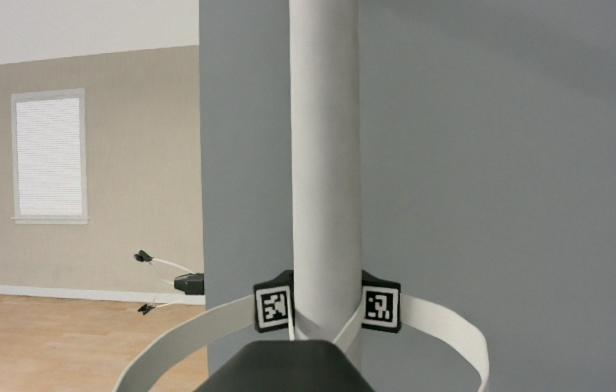

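Call:
move --blocking false --r1 '{"base": {"translate_m": 1.47, "strafe_m": -0.6}, "pace": "fast"}'

Call:
wait --seconds 6

Call:
move --blocking false --r1 '{"base": {"translate_m": 2.0}, "pace": "fast"}'

Call:
wait --seconds 7 --cameras '["r1_head_camera", "r1_head_left_camera"]'

Scene clock: 964.10 s.
move: r1 moving
r1.base_odometry: x=-2.602 y=-0.222 heading=-2.387
r1.turned_by_wheels: +0.000
r1.turned_by_imu: +0.000
r1.base_tilt: forward=-1.6 right=+1.3
r1.lidar_m: 2.34 3.43 2.49 0.66 0.66 0.84 4.22 1.19 1.61 2.32 2.42 3.28
r1.base_status: translate_m moving; strafe_m moving
r1.joint_positions: lift_m=+0.684 arm_m=+0.000 wrist_yaw_rad=+0.002 wrist_pitch_rad=+0.002 wrist_roll_rad=+1.568 gripper_m=+0.120
r1.joint_status: not commanded
r1.measured_speeds: translate_m=+0.185 strafe_m=-0.074 rotate_rad=+0.003 lift_m=+0.000 arm_m=+0.000 wrist_yaw_rad=+0.000 wrist_pitch_rad=+0.000 wrist_roll_rad=+0.000
r1.motor_effort: lift_m=+13(13) arm_m=-3(4) wheel_0=+11(12) wheel_1=+4(6) wheel_2=-11(11)
r1.servo_current: wrist_yaw_rad=46(65) wrist_pitch_rad=39(46) wrist_roll_rad=46(72) gripper_m=39(52)
r1.hand_pose: x=+0.4595 y=-0.0868 z=+0.8621 quat_wxyz=(+0.708, +0.706, +0.001, +0.000) (m; r1's base frame)
r1.wrist_depth_mm: - - - - - 1708 1205 / - - - - - 1756 1229 / - - - - - 1708 1255 / - - - - - 1756 1255 / - - - - - 1756 1229 / - - - - - 213 1255 / - - - 145 - - 1229
r2: as last shown
r2.turned_by_imu: +0.000
r2.base_tilt: forward=-0.6 right=+0.1
r2.lidar_m: 0.40 1.37 2.66 3.43 1.57 1.25 1.21 1.29 0.96 0.95 0.71 0.38
r2.motor_effort: lift_m=+19(19) arm_m=-4(4) wheel_0=-18(19) wheel_1=-7(7) wheel_2=+3(4)
r2.servo_current: wrist_yaw_rad=104(117) wrist_pitch_rad=39(52) wrist_roll_rad=39(46) gripper_m=104(111)
r2.contact_limits: translate_m 0.8
r2.wrist_depth_mm: - - 236 159 239 241 - / - - 236 165 241 243 245 / - - 239 162 243 244 246 / - - 238 162 244 246 248 / - - 241 163 245 248 250 / - - 241 165 177 248 252 / - - 243 - 248 249 253
pictures: none

Scene clock: 968.83 s.
earlier move: r1 done
r1.base_odometry: x=-4.036 y=-0.773 heading=-2.387
r1.turned_by_wheels: +0.000
r1.turned_by_imu: -0.003
r1.base_tilt: forward=-1.6 right=+1.3
r1.lidar_m: 3.22 1.13 1.36 2.99 2.15 1.96 2.56 2.52 1.83 1.72 1.78 2.45
r1.base_status: done
r1.joint_positions: lift_m=+0.684 arm_m=+0.000 wrist_yaw_rad=+0.002 wrist_pitch_rad=+0.002 wrist_roll_rad=+1.568 gripper_m=+0.120
r1.joint_status: not commanded
r1.measured_speeds: all 0
r1.motor_effort: lift_m=+13(13) arm_m=-4(4) wheel_0=+2(12) wheel_1=+1(7) wheel_2=+2(12)
r1.servo_current: wrist_yaw_rad=33(72) wrist_pitch_rad=39(52) wrist_roll_rad=39(72) gripper_m=39(52)
r1.hand_pose: x=+0.4595 y=-0.0868 z=+0.8621 quat_wxyz=(+0.708, +0.706, +0.001, +0.000) (m; r1's base frame)
r1.wrist_depth_mm: - - - - - 1708 1205 / - - - - - 1708 1229 / - - - - - 1756 1229 / - - - - - 1808 1255 / - - - - - 1808 1255 / - - - - - 213 1229 / - - - 144 - 1921 1255
r2.base_odometry: x=-2.243 y=-0.083 heading=-2.972
r2.turned_by_wheels: +0.000
r2.turned_by_imu: +0.001
r2.base_tilt: forward=-0.6 right=+0.1
r2.lidar_m: 0.40 2.14 2.65 3.40 1.59 1.25 1.23 1.27 0.99 0.97 0.73 0.40
r2.base_status: not commanded
r2.joint_positions: lift_m=+0.920 arm_m=+0.000 wrist_yaw_rad=+0.012 wrist_pitch_rad=+0.005 wrist_roll_rad=+0.001 gripper_m=-0.034
r2.joint_status: not commanded
r2.measured_speeds: all 0
r2.motor_effort: lift_m=+19(19) arm_m=-4(5) wheel_0=-19(19) wheel_1=-7(7) wheel_2=+3(4)
r2.servo_current: wrist_yaw_rad=98(124) wrist_pitch_rad=46(52) wrist_roll_rad=46(59) gripper_m=104(111)
r2.contact_limits: translate_m 0.8
r2.hand_pose: x=+0.4604 y=-0.0839 z=+1.0967 quat_wxyz=(+1.000, +0.000, +0.002, +0.006) (m; r2's base frame)
r2.wrist_depth_mm: - - 235 159 238 241 - / - - 236 165 241 242 245 / - - 237 161 242 243 246 / - - 240 163 244 245 247 / - - 241 164 245 248 250 / - - 241 165 177 248 252 / - - 243 - 249 250 253
wait: 4.73 of 6 s (r1 has come to rest)
pictures: none

Scene clock: 969.33 s.
move: r1 moving
r1.base_odometry: x=-4.071 y=-0.805 heading=-2.387
r1.turned_by_wheels: +0.000
r1.turned_by_imu: +0.000
r1.base_tilt: forward=-1.6 right=+1.3
r1.lidar_m: 3.20 1.11 1.31 2.99 2.18 2.02 2.56 2.53 1.84 1.71 1.80 2.47
r1.base_status: translate_m moving
r1.joint_positions: lift_m=+0.684 arm_m=+0.000 wrist_yaw_rad=+0.002 wrist_pitch_rad=+0.002 wrist_roll_rad=+1.568 gripper_m=+0.120
r1.joint_status: not commanded
r1.measured_speeds: translate_m=+0.186 strafe_m=-0.001 rotate_rad=+0.004 lift_m=+0.000 arm_m=+0.000 wrist_yaw_rad=+0.000 wrist_pitch_rad=+0.000 wrist_roll_rad=+0.000
r1.motor_effort: lift_m=+13(13) arm_m=-4(4) wheel_0=+8(8) wheel_1=+7(8) wheel_2=-10(11)
r1.servo_current: wrist_yaw_rad=52(59) wrist_pitch_rad=39(52) wrist_roll_rad=46(65) gripper_m=46(46)
r1.hand_pose: x=+0.4595 y=-0.0868 z=+0.8621 quat_wxyz=(+0.708, +0.706, +0.001, +0.000) (m; r1's base frame)
r1.wrist_depth_mm: - - - - - 1708 1182 / - - - - - 1756 1205 / - - - - - 1756 1229 / - - - - - 1756 1229 / - - - - - 1808 1281 / - - - - - 213 1255 / - - - 145 - 1921 1281
r2: as last shown
r2.turned_by_imu: +0.000
r2.lidar_m: 0.40 2.20 2.66 3.41 1.61 1.26 1.23 1.24 0.99 0.96 0.71 0.41
r2.motor_effort: lift_m=+19(19) arm_m=-4(4) wheel_0=-18(18) wheel_1=-7(7) wheel_2=+3(3)
r2.servo_current: wrist_yaw_rad=111(111) wrist_pitch_rad=52(52) wrist_roll_rad=46(52) gripper_m=104(111)
r2.contact_limits: translate_m 0.8
r2.wrist_depth_mm: - - 236 159 239 242 - / - - 236 164 241 244 245 / - - 238 161 242 244 246 / - - 240 162 243 247 248 / - - 242 164 244 247 250 / - - 242 165 177 248 251 / - - 243 - 248 251 252
pictures: none

Scene clock: 975.20 s.
earlier move: r1 done
r1.base_odometry: x=-5.493 y=-2.143 heading=-2.387
r1.turned_by_wheels: +0.000
r1.turned_by_imu: +0.000
r1.base_tilt: forward=-1.6 right=+1.3
r1.lidar_m: 1.25 1.30 1.77 2.99 0.68 0.87 - 2.50 1.76 1.70 1.78 1.31
r1.base_status: done
r1.joint_positions: lift_m=+0.684 arm_m=+0.000 wrist_yaw_rad=+0.002 wrist_pitch_rad=+0.002 wrist_roll_rad=+1.568 gripper_m=+0.120
r1.joint_status: not commanded
r1.measured_speeds: all 0
r1.motor_effort: lift_m=+13(13) arm_m=-3(4) wheel_0=+0(9) wheel_1=+1(8) wheel_2=+0(13)
r1.servo_current: wrist_yaw_rad=52(72) wrist_pitch_rad=39(59) wrist_roll_rad=39(78) gripper_m=39(52)
r1.hand_pose: x=+0.4595 y=-0.0868 z=+0.8621 quat_wxyz=(+0.708, +0.706, +0.001, +0.000) (m; r1's base frame)
r1.wrist_depth_mm: - - - - - - - / - - - - - - - / - - - - - - - / - - - - - - - / - - - - - - - / - 193 - - 191 196 - / - 139 - 145 - - -
r2.base_odometry: x=-2.243 y=-0.083 heading=-2.972
r2.turned_by_wheels: +0.000
r2.turned_by_imu: +0.001
r2.base_tilt: forward=-0.6 right=+0.1
r2.lidar_m: 0.40 3.79 2.64 3.40 1.61 1.24 1.21 1.28 1.00 0.96 0.73 0.41
r2.base_status: not commanded
r2.joint_positions: lift_m=+0.920 arm_m=+0.000 wrist_yaw_rad=+0.012 wrist_pitch_rad=+0.005 wrist_roll_rad=+0.001 gripper_m=-0.034
r2.joint_status: not commanded
r2.measured_speeds: all 0
r2.motor_effort: lift_m=+19(19) arm_m=-4(5) wheel_0=-18(19) wheel_1=-7(7) wheel_2=+3(3)
r2.servo_current: wrist_yaw_rad=98(117) wrist_pitch_rad=46(52) wrist_roll_rad=59(65) gripper_m=104(117)
r2.contact_limits: translate_m 0.8
r2.hand_pose: x=+0.4604 y=-0.0839 z=+1.0967 quat_wxyz=(+1.000, +0.000, +0.002, +0.006) (m; r2's base frame)
r2.wrist_depth_mm: - - 236 159 239 241 - / - - 236 165 240 242 245 / - - 237 161 242 244 247 / - - 240 163 243 248 248 / - - 240 163 244 247 249 / - - 241 165 177 249 252 / - - 244 - 248 250 254
wait: 5.87 of 7 s (r1 has come to rest)
pictures: r1_head_camera, r1_head_left_camera
Images, in order (width x height): r1_head_camera 420x560, r1_head_left_camera 420x672.

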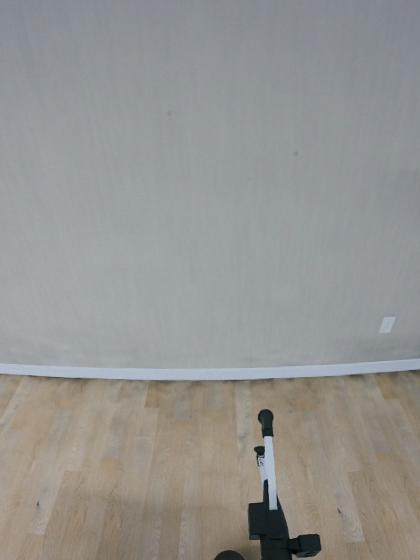

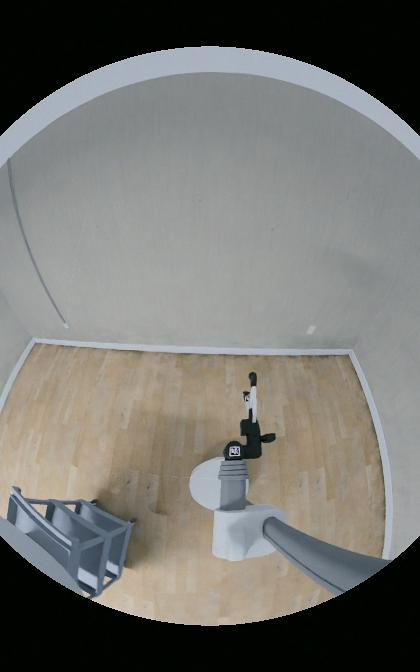

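Call:
move --blocking false --r1 '{"base": {"rotate_rad": -3.14}, "pace": "default"}'

Call:
wait --seconds 5 --cameras '["r1_head_camera", "r1_head_right_camera"]'

Scene clock: 980.70 s.
move: r1 moving
r1.base_odometry: x=-5.493 y=-2.143 heading=-2.640
r1.turned_by_wheels: -0.253
r1.turned_by_imu: -0.254
r1.base_tilt: forward=-1.6 right=+1.2
r1.lidar_m: 1.25 1.26 1.50 2.60 0.73 0.69 3.79 3.48 1.97 1.70 1.72 1.47
r1.base_status: rotate_rad moving
r1.joint_positions: lift_m=+0.684 arm_m=+0.000 wrist_yaw_rad=+0.002 wrist_pitch_rad=+0.002 wrist_roll_rad=+1.568 gripper_m=+0.120
r1.joint_status: not commanded
r1.measured_speeds: translate_m=-0.002 strafe_m=-0.001 rotate_rad=-0.976 lift_m=+0.000 arm_m=+0.000 wrist_yaw_rad=+0.000 wrist_pitch_rad=+0.000 wrist_roll_rad=+0.000
r1.motor_effort: lift_m=+13(13) arm_m=-4(4) wheel_0=+6(8) wheel_1=+7(8) wheel_2=+7(7)
r1.servo_current: wrist_yaw_rad=33(59) wrist_pitch_rad=39(46) wrist_roll_rad=52(65) gripper_m=39(46)
r1.hand_pose: x=+0.4595 y=-0.0868 z=+0.8621 quat_wxyz=(+0.708, +0.706, +0.001, +0.000) (m; r1's base frame)
r1.wrist_depth_mm: - - - - - - 1160 / - - - - - - 1138 / - - - - - - 1118 / - - - - - - - / - - - - - - - / - 193 - - 191 197 - / - 139 - 144 - - -
r2: as last shown
r2.turned_by_imu: +0.000
r2.base_tilt: forward=-0.7 right=+0.1
r2.lidar_m: 0.38 3.78 2.64 3.44 1.60 1.26 1.21 1.27 1.00 0.96 0.70 0.40
r2.motor_effort: lift_m=+19(19) arm_m=-4(4) wheel_0=-18(19) wheel_1=-7(7) wheel_2=+3(3)
r2.servo_current: wrist_yaw_rad=98(104) wrist_pitch_rad=39(46) wrist_roll_rad=59(59) gripper_m=111(111)
r2.contact_limits: translate_m 0.8
r2.wrist_depth_mm: - - 236 159 239 241 - / - - 236 164 241 243 245 / - - 238 162 243 245 247 / - - 239 163 244 246 247 / - - 240 163 245 247 250 / - - 241 165 177 248 251 / - - 242 - 248 249 252
pictures: none

Scene clock: 983.07 s.
earlier move: r1 done
r1.base_odometry: x=-5.493 y=-2.143 heading=+0.756
r1.turned_by_wheels: -2.887
r1.turned_by_imu: -2.903
r1.base_tilt: forward=-1.6 right=+1.2
r1.lidar_m: 4.49 2.43 1.75 1.68 1.79 1.31 1.26 1.30 1.86 3.02 0.69 0.92
r1.base_status: done
r1.joint_positions: lift_m=+0.684 arm_m=+0.000 wrist_yaw_rad=+0.002 wrist_pitch_rad=+0.002 wrist_roll_rad=+1.568 gripper_m=+0.120
r1.joint_status: not commanded
r1.measured_speeds: all 0
r1.motor_effort: lift_m=+14(14) arm_m=-4(4) wheel_0=+3(9) wheel_1=+0(10) wheel_2=+1(8)
r1.servo_current: wrist_yaw_rad=59(78) wrist_pitch_rad=46(52) wrist_roll_rad=46(72) gripper_m=46(52)
r1.hand_pose: x=+0.4595 y=-0.0868 z=+0.8620 quat_wxyz=(+0.708, +0.706, +0.001, +0.000) (m; r1's base frame)
r1.wrist_depth_mm: - - - - - 1708 1182 / - - - - - 1708 1205 / - - - - - 1756 1229 / - - - - - 1756 1229 / - - - - - 1808 1229 / - - - - - 214 1281 / - - - 145 - 1921 1281
r2.base_odometry: x=-2.243 y=-0.083 heading=-2.972
r2.turned_by_wheels: +0.000
r2.turned_by_imu: +0.000
r2.base_tilt: forward=-0.7 right=+0.1
r2.lidar_m: 0.40 3.81 2.64 3.42 1.60 1.26 1.23 1.27 1.00 0.96 0.70 0.42
r2.base_status: not commanded
r2.joint_positions: lift_m=+0.920 arm_m=+0.000 wrist_yaw_rad=+0.012 wrist_pitch_rad=+0.005 wrist_roll_rad=+0.001 gripper_m=-0.034
r2.joint_status: not commanded
r2.measured_speeds: all 0
r2.on_its_own: wrist_yaw_rad is at rest, and its servo_current (111 mA) is outside its rest range (0 to 104 mA)
r2.motor_effort: lift_m=+19(19) arm_m=-4(5) wheel_0=-18(19) wheel_1=-7(7) wheel_2=+3(4)
r2.servo_current: wrist_yaw_rad=111(117) wrist_pitch_rad=46(52) wrist_roll_rad=59(59) gripper_m=98(111)
r2.contact_limits: translate_m 0.8
r2.hand_pose: x=+0.4604 y=-0.0839 z=+1.0967 quat_wxyz=(+1.000, +0.000, +0.002, +0.006) (m; r2's base frame)
r2.wrist_depth_mm: - - 235 159 240 242 - / - - 236 164 240 243 245 / - - 238 161 242 245 246 / - - 239 162 243 245 248 / - - 242 164 244 247 249 / - - 241 165 177 249 250 / - - 243 - 248 249 253
wait: 2.37 of 5 s (r1 has come to rest)
pictures: r1_head_camera, r1_head_right_camera
Images, in order (width x height): r1_head_camera 420x560, r1_head_right_camera 420x672.

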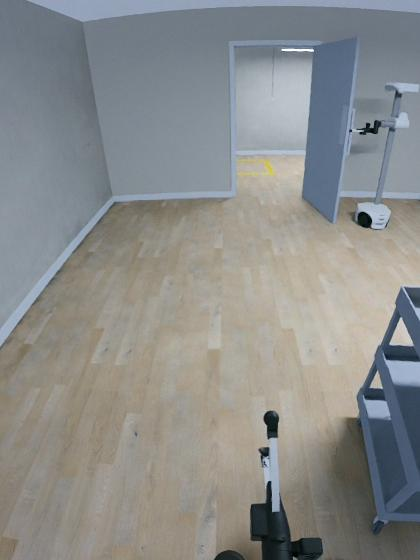

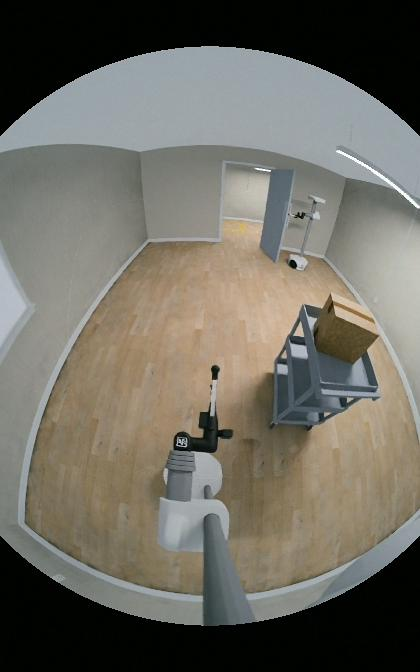

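Call:
move --blocking false --r1 '{"base": {"translate_m": -0.3}}'

Call:
wait --seconds 2

Call:
move --blocking false --r1 '{"base": {"strafe_m": -0.68}}'

Call:
wait --seconds 4 --cameras '["r1_head_camera", "r1_wrist_camera"]'

Scene clock: 992.30 s.
move: r1 moving
r1.base_odometry: x=-5.516 y=-2.164 heading=+0.756
r1.turned_by_wheels: +0.000
r1.turned_by_imu: +0.000
r1.base_tilt: forward=-1.6 right=+1.2
r1.lidar_m: 4.53 2.43 1.74 1.70 1.76 1.29 1.23 1.30 1.83 3.01 0.70 0.91
r1.base_status: translate_m moving
r1.joint_positions: lift_m=+0.684 arm_m=+0.000 wrist_yaw_rad=+0.002 wrist_pitch_rad=+0.002 wrist_roll_rad=+1.568 gripper_m=+0.120
r1.joint_status: not commanded
r1.measured_speeds: translate_m=-0.121 strafe_m=+0.001 rotate_rad=-0.001 lift_m=+0.000 arm_m=+0.000 wrist_yaw_rad=+0.000 wrist_pitch_rad=+0.000 wrist_roll_rad=+0.000
r1.motor_effort: lift_m=+14(14) arm_m=-4(4) wheel_0=-6(7) wheel_1=-5(6) wheel_2=+9(9)
r1.servo_current: wrist_yaw_rad=52(52) wrist_pitch_rad=39(52) wrist_roll_rad=46(65) gripper_m=39(46)
r1.hand_pose: x=+0.4595 y=-0.0868 z=+0.8620 quat_wxyz=(+0.708, +0.706, +0.001, +0.000) (m; r1's base frame)
r1.wrist_depth_mm: - - - - - 1756 1205 / - - - - - 1708 1229 / - - - - - 1756 1205 / - - - - - 1708 1229 / - - - - - 1756 1229 / - - - - - 213 1255 / - - - 145 - 1921 1255
r2.base_odometry: x=-2.243 y=-0.083 heading=-2.972
r2.turned_by_wheels: +0.000
r2.turned_by_imu: +0.000
r2.base_tilt: forward=-0.7 right=+0.1
r2.lidar_m: 0.41 3.79 2.65 3.37 1.60 1.25 1.22 1.27 0.99 0.94 0.71 0.41
r2.base_status: not commanded
r2.joint_positions: lift_m=+0.920 arm_m=+0.000 wrist_yaw_rad=+0.012 wrist_pitch_rad=+0.005 wrist_roll_rad=+0.001 gripper_m=-0.034
r2.joint_status: not commanded
r2.measured_speeds: all 0
r2.motor_effort: lift_m=+19(19) arm_m=-4(5) wheel_0=-18(18) wheel_1=-7(7) wheel_2=+3(3)
r2.servo_current: wrist_yaw_rad=104(117) wrist_pitch_rad=46(46) wrist_roll_rad=52(59) gripper_m=104(111)
r2.contact_limits: translate_m 0.8
r2.hand_pose: x=+0.4604 y=-0.0839 z=+1.0967 quat_wxyz=(+1.000, +0.000, +0.002, +0.006) (m; r2's base frame)
r2.wrist_depth_mm: - - 236 159 238 241 - / - - 237 164 240 242 244 / - - 237 161 243 245 247 / - - 239 162 244 245 248 / - - 242 163 244 247 250 / - - 241 165 176 248 251 / - - 242 - 249 251 253
pictures: none

Scene clock: 994.30 s.
earlier move: r1 done
r1.base_odometry: x=-5.712 y=-2.349 heading=+0.756
r1.turned_by_wheels: +0.000
r1.turned_by_imu: +0.000
r1.base_tilt: forward=-1.6 right=+1.3
r1.lidar_m: 4.69 2.42 1.77 1.71 1.36 1.00 0.94 1.01 1.45 3.01 0.92 0.90
r1.base_status: done
r1.joint_positions: lift_m=+0.684 arm_m=+0.000 wrist_yaw_rad=+0.002 wrist_pitch_rad=+0.002 wrist_roll_rad=+1.568 gripper_m=+0.120
r1.joint_status: not commanded
r1.measured_speeds: all 0
r1.motor_effort: lift_m=+14(14) arm_m=-4(4) wheel_0=-3(9) wheel_1=-1(8) wheel_2=+0(10)
r1.servo_current: wrist_yaw_rad=33(65) wrist_pitch_rad=39(52) wrist_roll_rad=59(65) gripper_m=46(52)
r1.hand_pose: x=+0.4595 y=-0.0868 z=+0.8620 quat_wxyz=(+0.708, +0.706, +0.001, +0.000) (m; r1's base frame)
r1.wrist_depth_mm: - - - - - 1661 1182 / - - - - - 1756 1229 / - - - - - 1756 1229 / - - - - - 1808 1255 / - - - - - 1808 1229 / - - - - - 213 1281 / - - - 145 - 1983 1229
r2.base_odometry: x=-2.243 y=-0.083 heading=-2.972
r2.turned_by_wheels: +0.000
r2.turned_by_imu: +0.000
r2.base_tilt: forward=-0.7 right=+0.1
r2.lidar_m: 0.41 3.82 2.65 3.42 1.61 1.25 1.23 1.27 0.97 0.96 0.70 0.41
r2.base_status: not commanded
r2.joint_positions: lift_m=+0.920 arm_m=+0.000 wrist_yaw_rad=+0.012 wrist_pitch_rad=+0.005 wrist_roll_rad=+0.001 gripper_m=-0.034
r2.joint_status: not commanded
r2.measured_speeds: all 0
r2.motor_effort: lift_m=+19(19) arm_m=-4(5) wheel_0=-18(19) wheel_1=-7(7) wheel_2=+3(3)
r2.servo_current: wrist_yaw_rad=98(117) wrist_pitch_rad=46(52) wrist_roll_rad=39(59) gripper_m=104(111)
r2.contact_limits: translate_m 0.8
r2.hand_pose: x=+0.4604 y=-0.0839 z=+1.0967 quat_wxyz=(+1.000, +0.000, +0.002, +0.006) (m; r2's base frame)
r2.wrist_depth_mm: - - 236 160 239 241 - / - - 236 164 242 242 245 / - - 237 162 241 244 246 / - - 239 162 244 245 248 / - - 241 164 244 248 250 / - - 241 165 177 248 251 / - - 243 - 248 250 253
wait: 2.00 s; at rest by 1.97 s
pictures: none

Scene clock: 994.80 s.
move: r1 moving
r1.base_odometry: x=-5.687 y=-2.375 heading=+0.756
r1.turned_by_wheels: +0.000
r1.turned_by_imu: +0.000
r1.base_tilt: forward=-1.6 right=+1.3
r1.lidar_m: 4.59 2.46 1.77 1.74 1.37 1.00 0.95 1.01 1.42 2.98 0.93 0.84
r1.base_status: strafe_m moving
r1.joint_positions: lift_m=+0.684 arm_m=+0.000 wrist_yaw_rad=+0.002 wrist_pitch_rad=+0.002 wrist_roll_rad=+1.568 gripper_m=+0.120
r1.joint_status: not commanded
r1.measured_speeds: translate_m=-0.001 strafe_m=-0.140 rotate_rad=+0.003 lift_m=+0.000 arm_m=+0.000 wrist_yaw_rad=+0.000 wrist_pitch_rad=+0.000 wrist_roll_rad=+0.000
r1.motor_effort: lift_m=+14(14) arm_m=-4(4) wheel_0=+10(11) wheel_1=-9(9) wheel_2=+1(2)
r1.servo_current: wrist_yaw_rad=52(52) wrist_pitch_rad=39(52) wrist_roll_rad=46(59) gripper_m=39(46)
r1.hand_pose: x=+0.4595 y=-0.0868 z=+0.8620 quat_wxyz=(+0.708, +0.706, +0.001, +0.000) (m; r1's base frame)
r1.wrist_depth_mm: - - - - - 1618 1205 / - - - - - 1808 1229 / - - - - - 1708 1229 / - - - - - 1756 1229 / - - - - - 1708 1229 / - - - - - 213 1229 / - - - 145 - 1983 1255
r2: as last shown
r2.lidar_m: 0.38 3.81 2.65 3.41 1.61 1.23 1.22 1.28 0.98 0.95 0.73 0.42
r2.motor_effort: lift_m=+19(19) arm_m=-4(4) wheel_0=-18(19) wheel_1=-7(7) wheel_2=+3(3)
r2.servo_current: wrist_yaw_rad=104(111) wrist_pitch_rad=39(46) wrist_roll_rad=33(52) gripper_m=111(111)
r2.contact_limits: translate_m 0.8
r2.wrist_depth_mm: - - 236 159 239 241 - / - - 236 164 241 243 245 / - - 238 161 243 245 247 / - - 239 162 244 246 248 / - - 241 163 245 248 249 / - - 241 165 177 249 250 / - - 243 - 249 251 252
pictures: none

Scene clock: 997.90 s.
earlier move: r1 done
r1.base_odometry: x=-5.245 y=-2.843 heading=+0.756
r1.turned_by_wheels: +0.000
r1.turned_by_imu: -0.003
r1.base_tilt: forward=-1.6 right=+1.3
r1.lidar_m: 0.62 3.37 2.46 2.39 1.40 1.01 0.97 1.00 1.45 2.32 2.45 0.63
r1.base_status: done
r1.joint_positions: lift_m=+0.684 arm_m=+0.000 wrist_yaw_rad=+0.002 wrist_pitch_rad=+0.002 wrist_roll_rad=+1.568 gripper_m=+0.120
r1.joint_status: not commanded
r1.measured_speeds: all 0
r1.motor_effort: lift_m=+14(14) arm_m=-4(4) wheel_0=+1(12) wheel_1=+1(11) wheel_2=+0(2)
r1.servo_current: wrist_yaw_rad=46(72) wrist_pitch_rad=39(52) wrist_roll_rad=39(65) gripper_m=39(52)
r1.hand_pose: x=+0.4595 y=-0.0868 z=+0.8620 quat_wxyz=(+0.708, +0.706, +0.001, +0.000) (m; r1's base frame)
r1.wrist_depth_mm: - - - - 442 621 - / - - - - - - - / - - 654 640 - - - / - - 691 683 - - - / - - 723 707 - - - / - - - - 211 213 484 / - - - 145 500 1661 1205
r2.base_odometry: x=-2.243 y=-0.083 heading=-2.972
r2.turned_by_wheels: +0.000
r2.turned_by_imu: +0.000
r2.base_tilt: forward=-0.7 right=+0.1
r2.lidar_m: 0.41 3.80 2.67 3.42 1.61 1.24 1.22 1.27 1.00 0.96 0.70 0.40
r2.base_status: not commanded
r2.joint_positions: lift_m=+0.920 arm_m=+0.000 wrist_yaw_rad=+0.012 wrist_pitch_rad=+0.005 wrist_roll_rad=+0.001 gripper_m=-0.034
r2.joint_status: not commanded
r2.measured_speeds: all 0
r2.on_its_own: wrist_yaw_rad is at rest, and its servo_current (111 mA) is outside its rest range (0 to 104 mA)
r2.motor_effort: lift_m=+19(19) arm_m=-4(5) wheel_0=-18(19) wheel_1=-7(7) wheel_2=+3(3)
r2.servo_current: wrist_yaw_rad=111(117) wrist_pitch_rad=39(52) wrist_roll_rad=52(59) gripper_m=111(111)
r2.contact_limits: translate_m 0.8
r2.hand_pose: x=+0.4604 y=-0.0839 z=+1.0967 quat_wxyz=(+1.000, +0.000, +0.002, +0.006) (m; r2's base frame)
r2.wrist_depth_mm: - - 235 160 239 241 - / - - 236 164 240 243 245 / - - 239 162 242 244 246 / - - 239 162 244 246 247 / - - 241 164 245 248 250 / - - 241 165 177 249 251 / - - 243 - 248 250 253
wait: 3.10 of 4 s (r1 has come to rest)
pictures: r1_head_camera, r1_wrist_camera
Images, in order (width x height): r1_head_camera 420x560, r1_wrist_camera 616x392.

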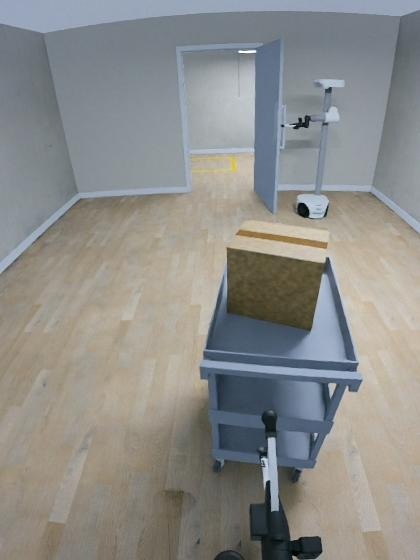

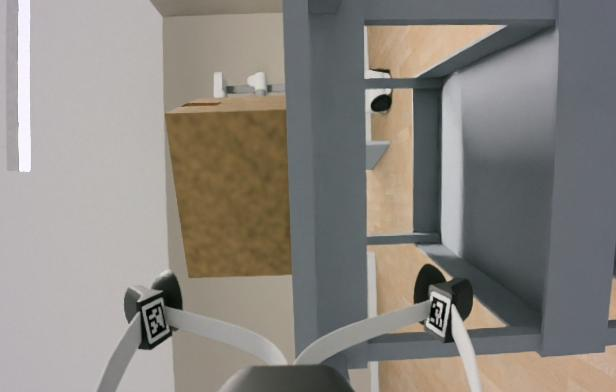

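Call:
move --blocking false --r1 '{"base": {"translate_m": 0.15, "strafe_m": -0.037}, "contact_limits": {"translate_m": 0.2}, "pace": "slow"}'

Call:
wait --seconds 2.5 --cameras '["r1_wrist_camera", "r1_head_camera"]'

Scene clock: 1016.53 s.
move: r1 moving
r1.base_odometry: x=-5.234 y=-2.837 heading=+0.757
r1.turned_by_wheels: +0.000
r1.turned_by_imu: +0.000
r1.base_tilt: forward=-1.6 right=+1.3
r1.lidar_m: 0.61 3.37 2.45 2.40 1.40 1.03 0.98 1.05 1.47 2.34 2.43 0.62
r1.base_status: translate_m moving; strafe_m moving
r1.joint_positions: lift_m=+0.684 arm_m=+0.000 wrist_yaw_rad=+0.002 wrist_pitch_rad=+0.002 wrist_roll_rad=+1.568 gripper_m=+0.120
r1.joint_status: not commanded
r1.measured_speeds: translate_m=+0.049 strafe_m=-0.012 rotate_rad=+0.000 lift_m=+0.000 arm_m=+0.000 wrist_yaw_rad=+0.000 wrist_pitch_rad=+0.000 wrist_roll_rad=+0.000
r1.motor_effort: lift_m=+14(14) arm_m=-4(4) wheel_0=+7(8) wheel_1=+3(6) wheel_2=-5(6)
r1.servo_current: wrist_yaw_rad=65(72) wrist_pitch_rad=39(46) wrist_roll_rad=46(72) gripper_m=39(46)
r1.contact_limits: translate_m 0.2
r1.hand_pose: x=+0.4595 y=-0.0868 z=+0.8620 quat_wxyz=(+0.708, +0.706, +0.001, +0.000) (m; r1's base frame)
r1.wrist_depth_mm: - - - - 430 627 - / - - - - - - - / - - 627 627 - - - / - - 668 661 - - - / - - 715 707 - - - / - - - - 197 200 - / - - - 145 484 1708 1205
r2.base_odometry: x=-2.243 y=-0.083 heading=-2.972
r2.turned_by_wheels: +0.000
r2.turned_by_imu: +0.000
r2.base_tilt: forward=-0.7 right=+0.1
r2.lidar_m: 0.38 3.79 2.66 3.44 1.61 1.25 1.21 1.28 0.96 0.96 0.73 0.39
r2.base_status: not commanded
r2.joint_positions: lift_m=+0.920 arm_m=+0.000 wrist_yaw_rad=+0.012 wrist_pitch_rad=+0.005 wrist_roll_rad=+0.001 gripper_m=-0.034
r2.joint_status: not commanded
r2.measured_speeds: all 0
r2.motor_effort: lift_m=+19(19) arm_m=-4(5) wheel_0=-18(18) wheel_1=-7(7) wheel_2=+3(3)
r2.servo_current: wrist_yaw_rad=124(124) wrist_pitch_rad=39(52) wrist_roll_rad=46(59) gripper_m=104(111)
r2.contact_limits: translate_m 0.8
r2.hand_pose: x=+0.4604 y=-0.0839 z=+1.0967 quat_wxyz=(+1.000, +0.000, +0.002, +0.006) (m; r2's base frame)
r2.wrist_depth_mm: - - 236 160 238 242 - / - - 236 164 241 243 245 / - - 237 161 242 244 246 / - - 239 162 243 246 248 / - - 241 163 245 247 250 / - - 241 164 177 248 252 / - - 244 - 248 251 253
pictures: none

Scene clock: 1018.83 s.
earlier move: r1 done
r1.base_odometry: x=-5.111 y=-2.767 heading=+0.757
r1.turned_by_wheels: +0.000
r1.turned_by_imu: -0.001
r1.base_tilt: forward=-1.6 right=+1.3
r1.lidar_m: 0.47 3.41 2.49 2.39 1.57 1.17 1.12 1.17 1.66 2.30 2.41 0.46
r1.base_status: done
r1.joint_positions: lift_m=+0.684 arm_m=+0.000 wrist_yaw_rad=+0.002 wrist_pitch_rad=+0.002 wrist_roll_rad=+1.568 gripper_m=+0.120
r1.joint_status: not commanded
r1.measured_speeds: all 0
r1.motor_effort: lift_m=+14(14) arm_m=-4(4) wheel_0=+4(8) wheel_1=+1(6) wheel_2=-3(7)
r1.servo_current: wrist_yaw_rad=59(72) wrist_pitch_rad=39(52) wrist_roll_rad=33(72) gripper_m=39(52)
r1.contact_limits: translate_m 0.2
r1.hand_pose: x=+0.4595 y=-0.0868 z=+0.8620 quat_wxyz=(+0.708, +0.706, +0.001, +0.000) (m; r1's base frame)
r1.wrist_depth_mm: - - - - 293 1808 - / - - - 238 298 - - / - 508 496 242 303 - - / - - 525 248 307 - - / - - 549 549 314 - - / - - 569 257 193 197 - / - - - 145 - 1708 -
r2.base_odometry: x=-2.243 y=-0.083 heading=-2.972
r2.turned_by_wheels: +0.000
r2.turned_by_imu: +0.000
r2.base_tilt: forward=-0.6 right=+0.1
r2.lidar_m: 0.38 3.79 2.66 3.42 1.61 1.26 1.23 1.26 0.99 0.94 0.71 0.41
r2.base_status: not commanded
r2.joint_positions: lift_m=+0.920 arm_m=+0.000 wrist_yaw_rad=+0.012 wrist_pitch_rad=+0.005 wrist_roll_rad=+0.001 gripper_m=-0.034
r2.joint_status: not commanded
r2.measured_speeds: all 0
r2.motor_effort: lift_m=+19(19) arm_m=-4(5) wheel_0=-18(19) wheel_1=-7(7) wheel_2=+3(3)
r2.servo_current: wrist_yaw_rad=104(124) wrist_pitch_rad=39(52) wrist_roll_rad=46(59) gripper_m=104(111)
r2.contact_limits: translate_m 0.8
r2.hand_pose: x=+0.4604 y=-0.0839 z=+1.0967 quat_wxyz=(+1.000, +0.000, +0.002, +0.006) (m; r2's base frame)
r2.wrist_depth_mm: - - 235 159 239 241 - / - - 236 164 242 243 245 / - - 237 161 242 244 246 / - - 239 162 243 245 248 / - - 241 163 245 247 250 / - - 241 165 177 249 251 / - - 243 - 248 250 252
wait: 2.30 of 2.5 s (r1 has come to rest)
pictures: r1_head_camera, r1_wrist_camera
Images, in order (width x height): r1_head_camera 420x560, r1_wrist_camera 616x392.

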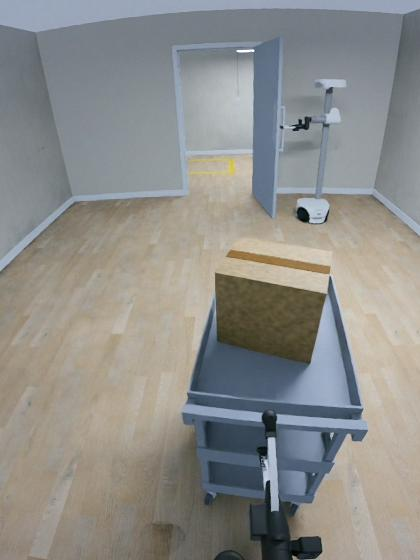

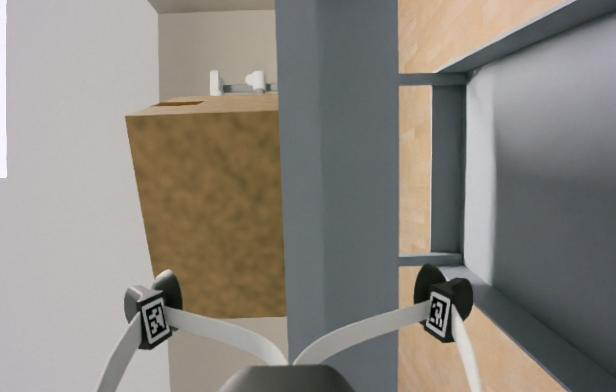

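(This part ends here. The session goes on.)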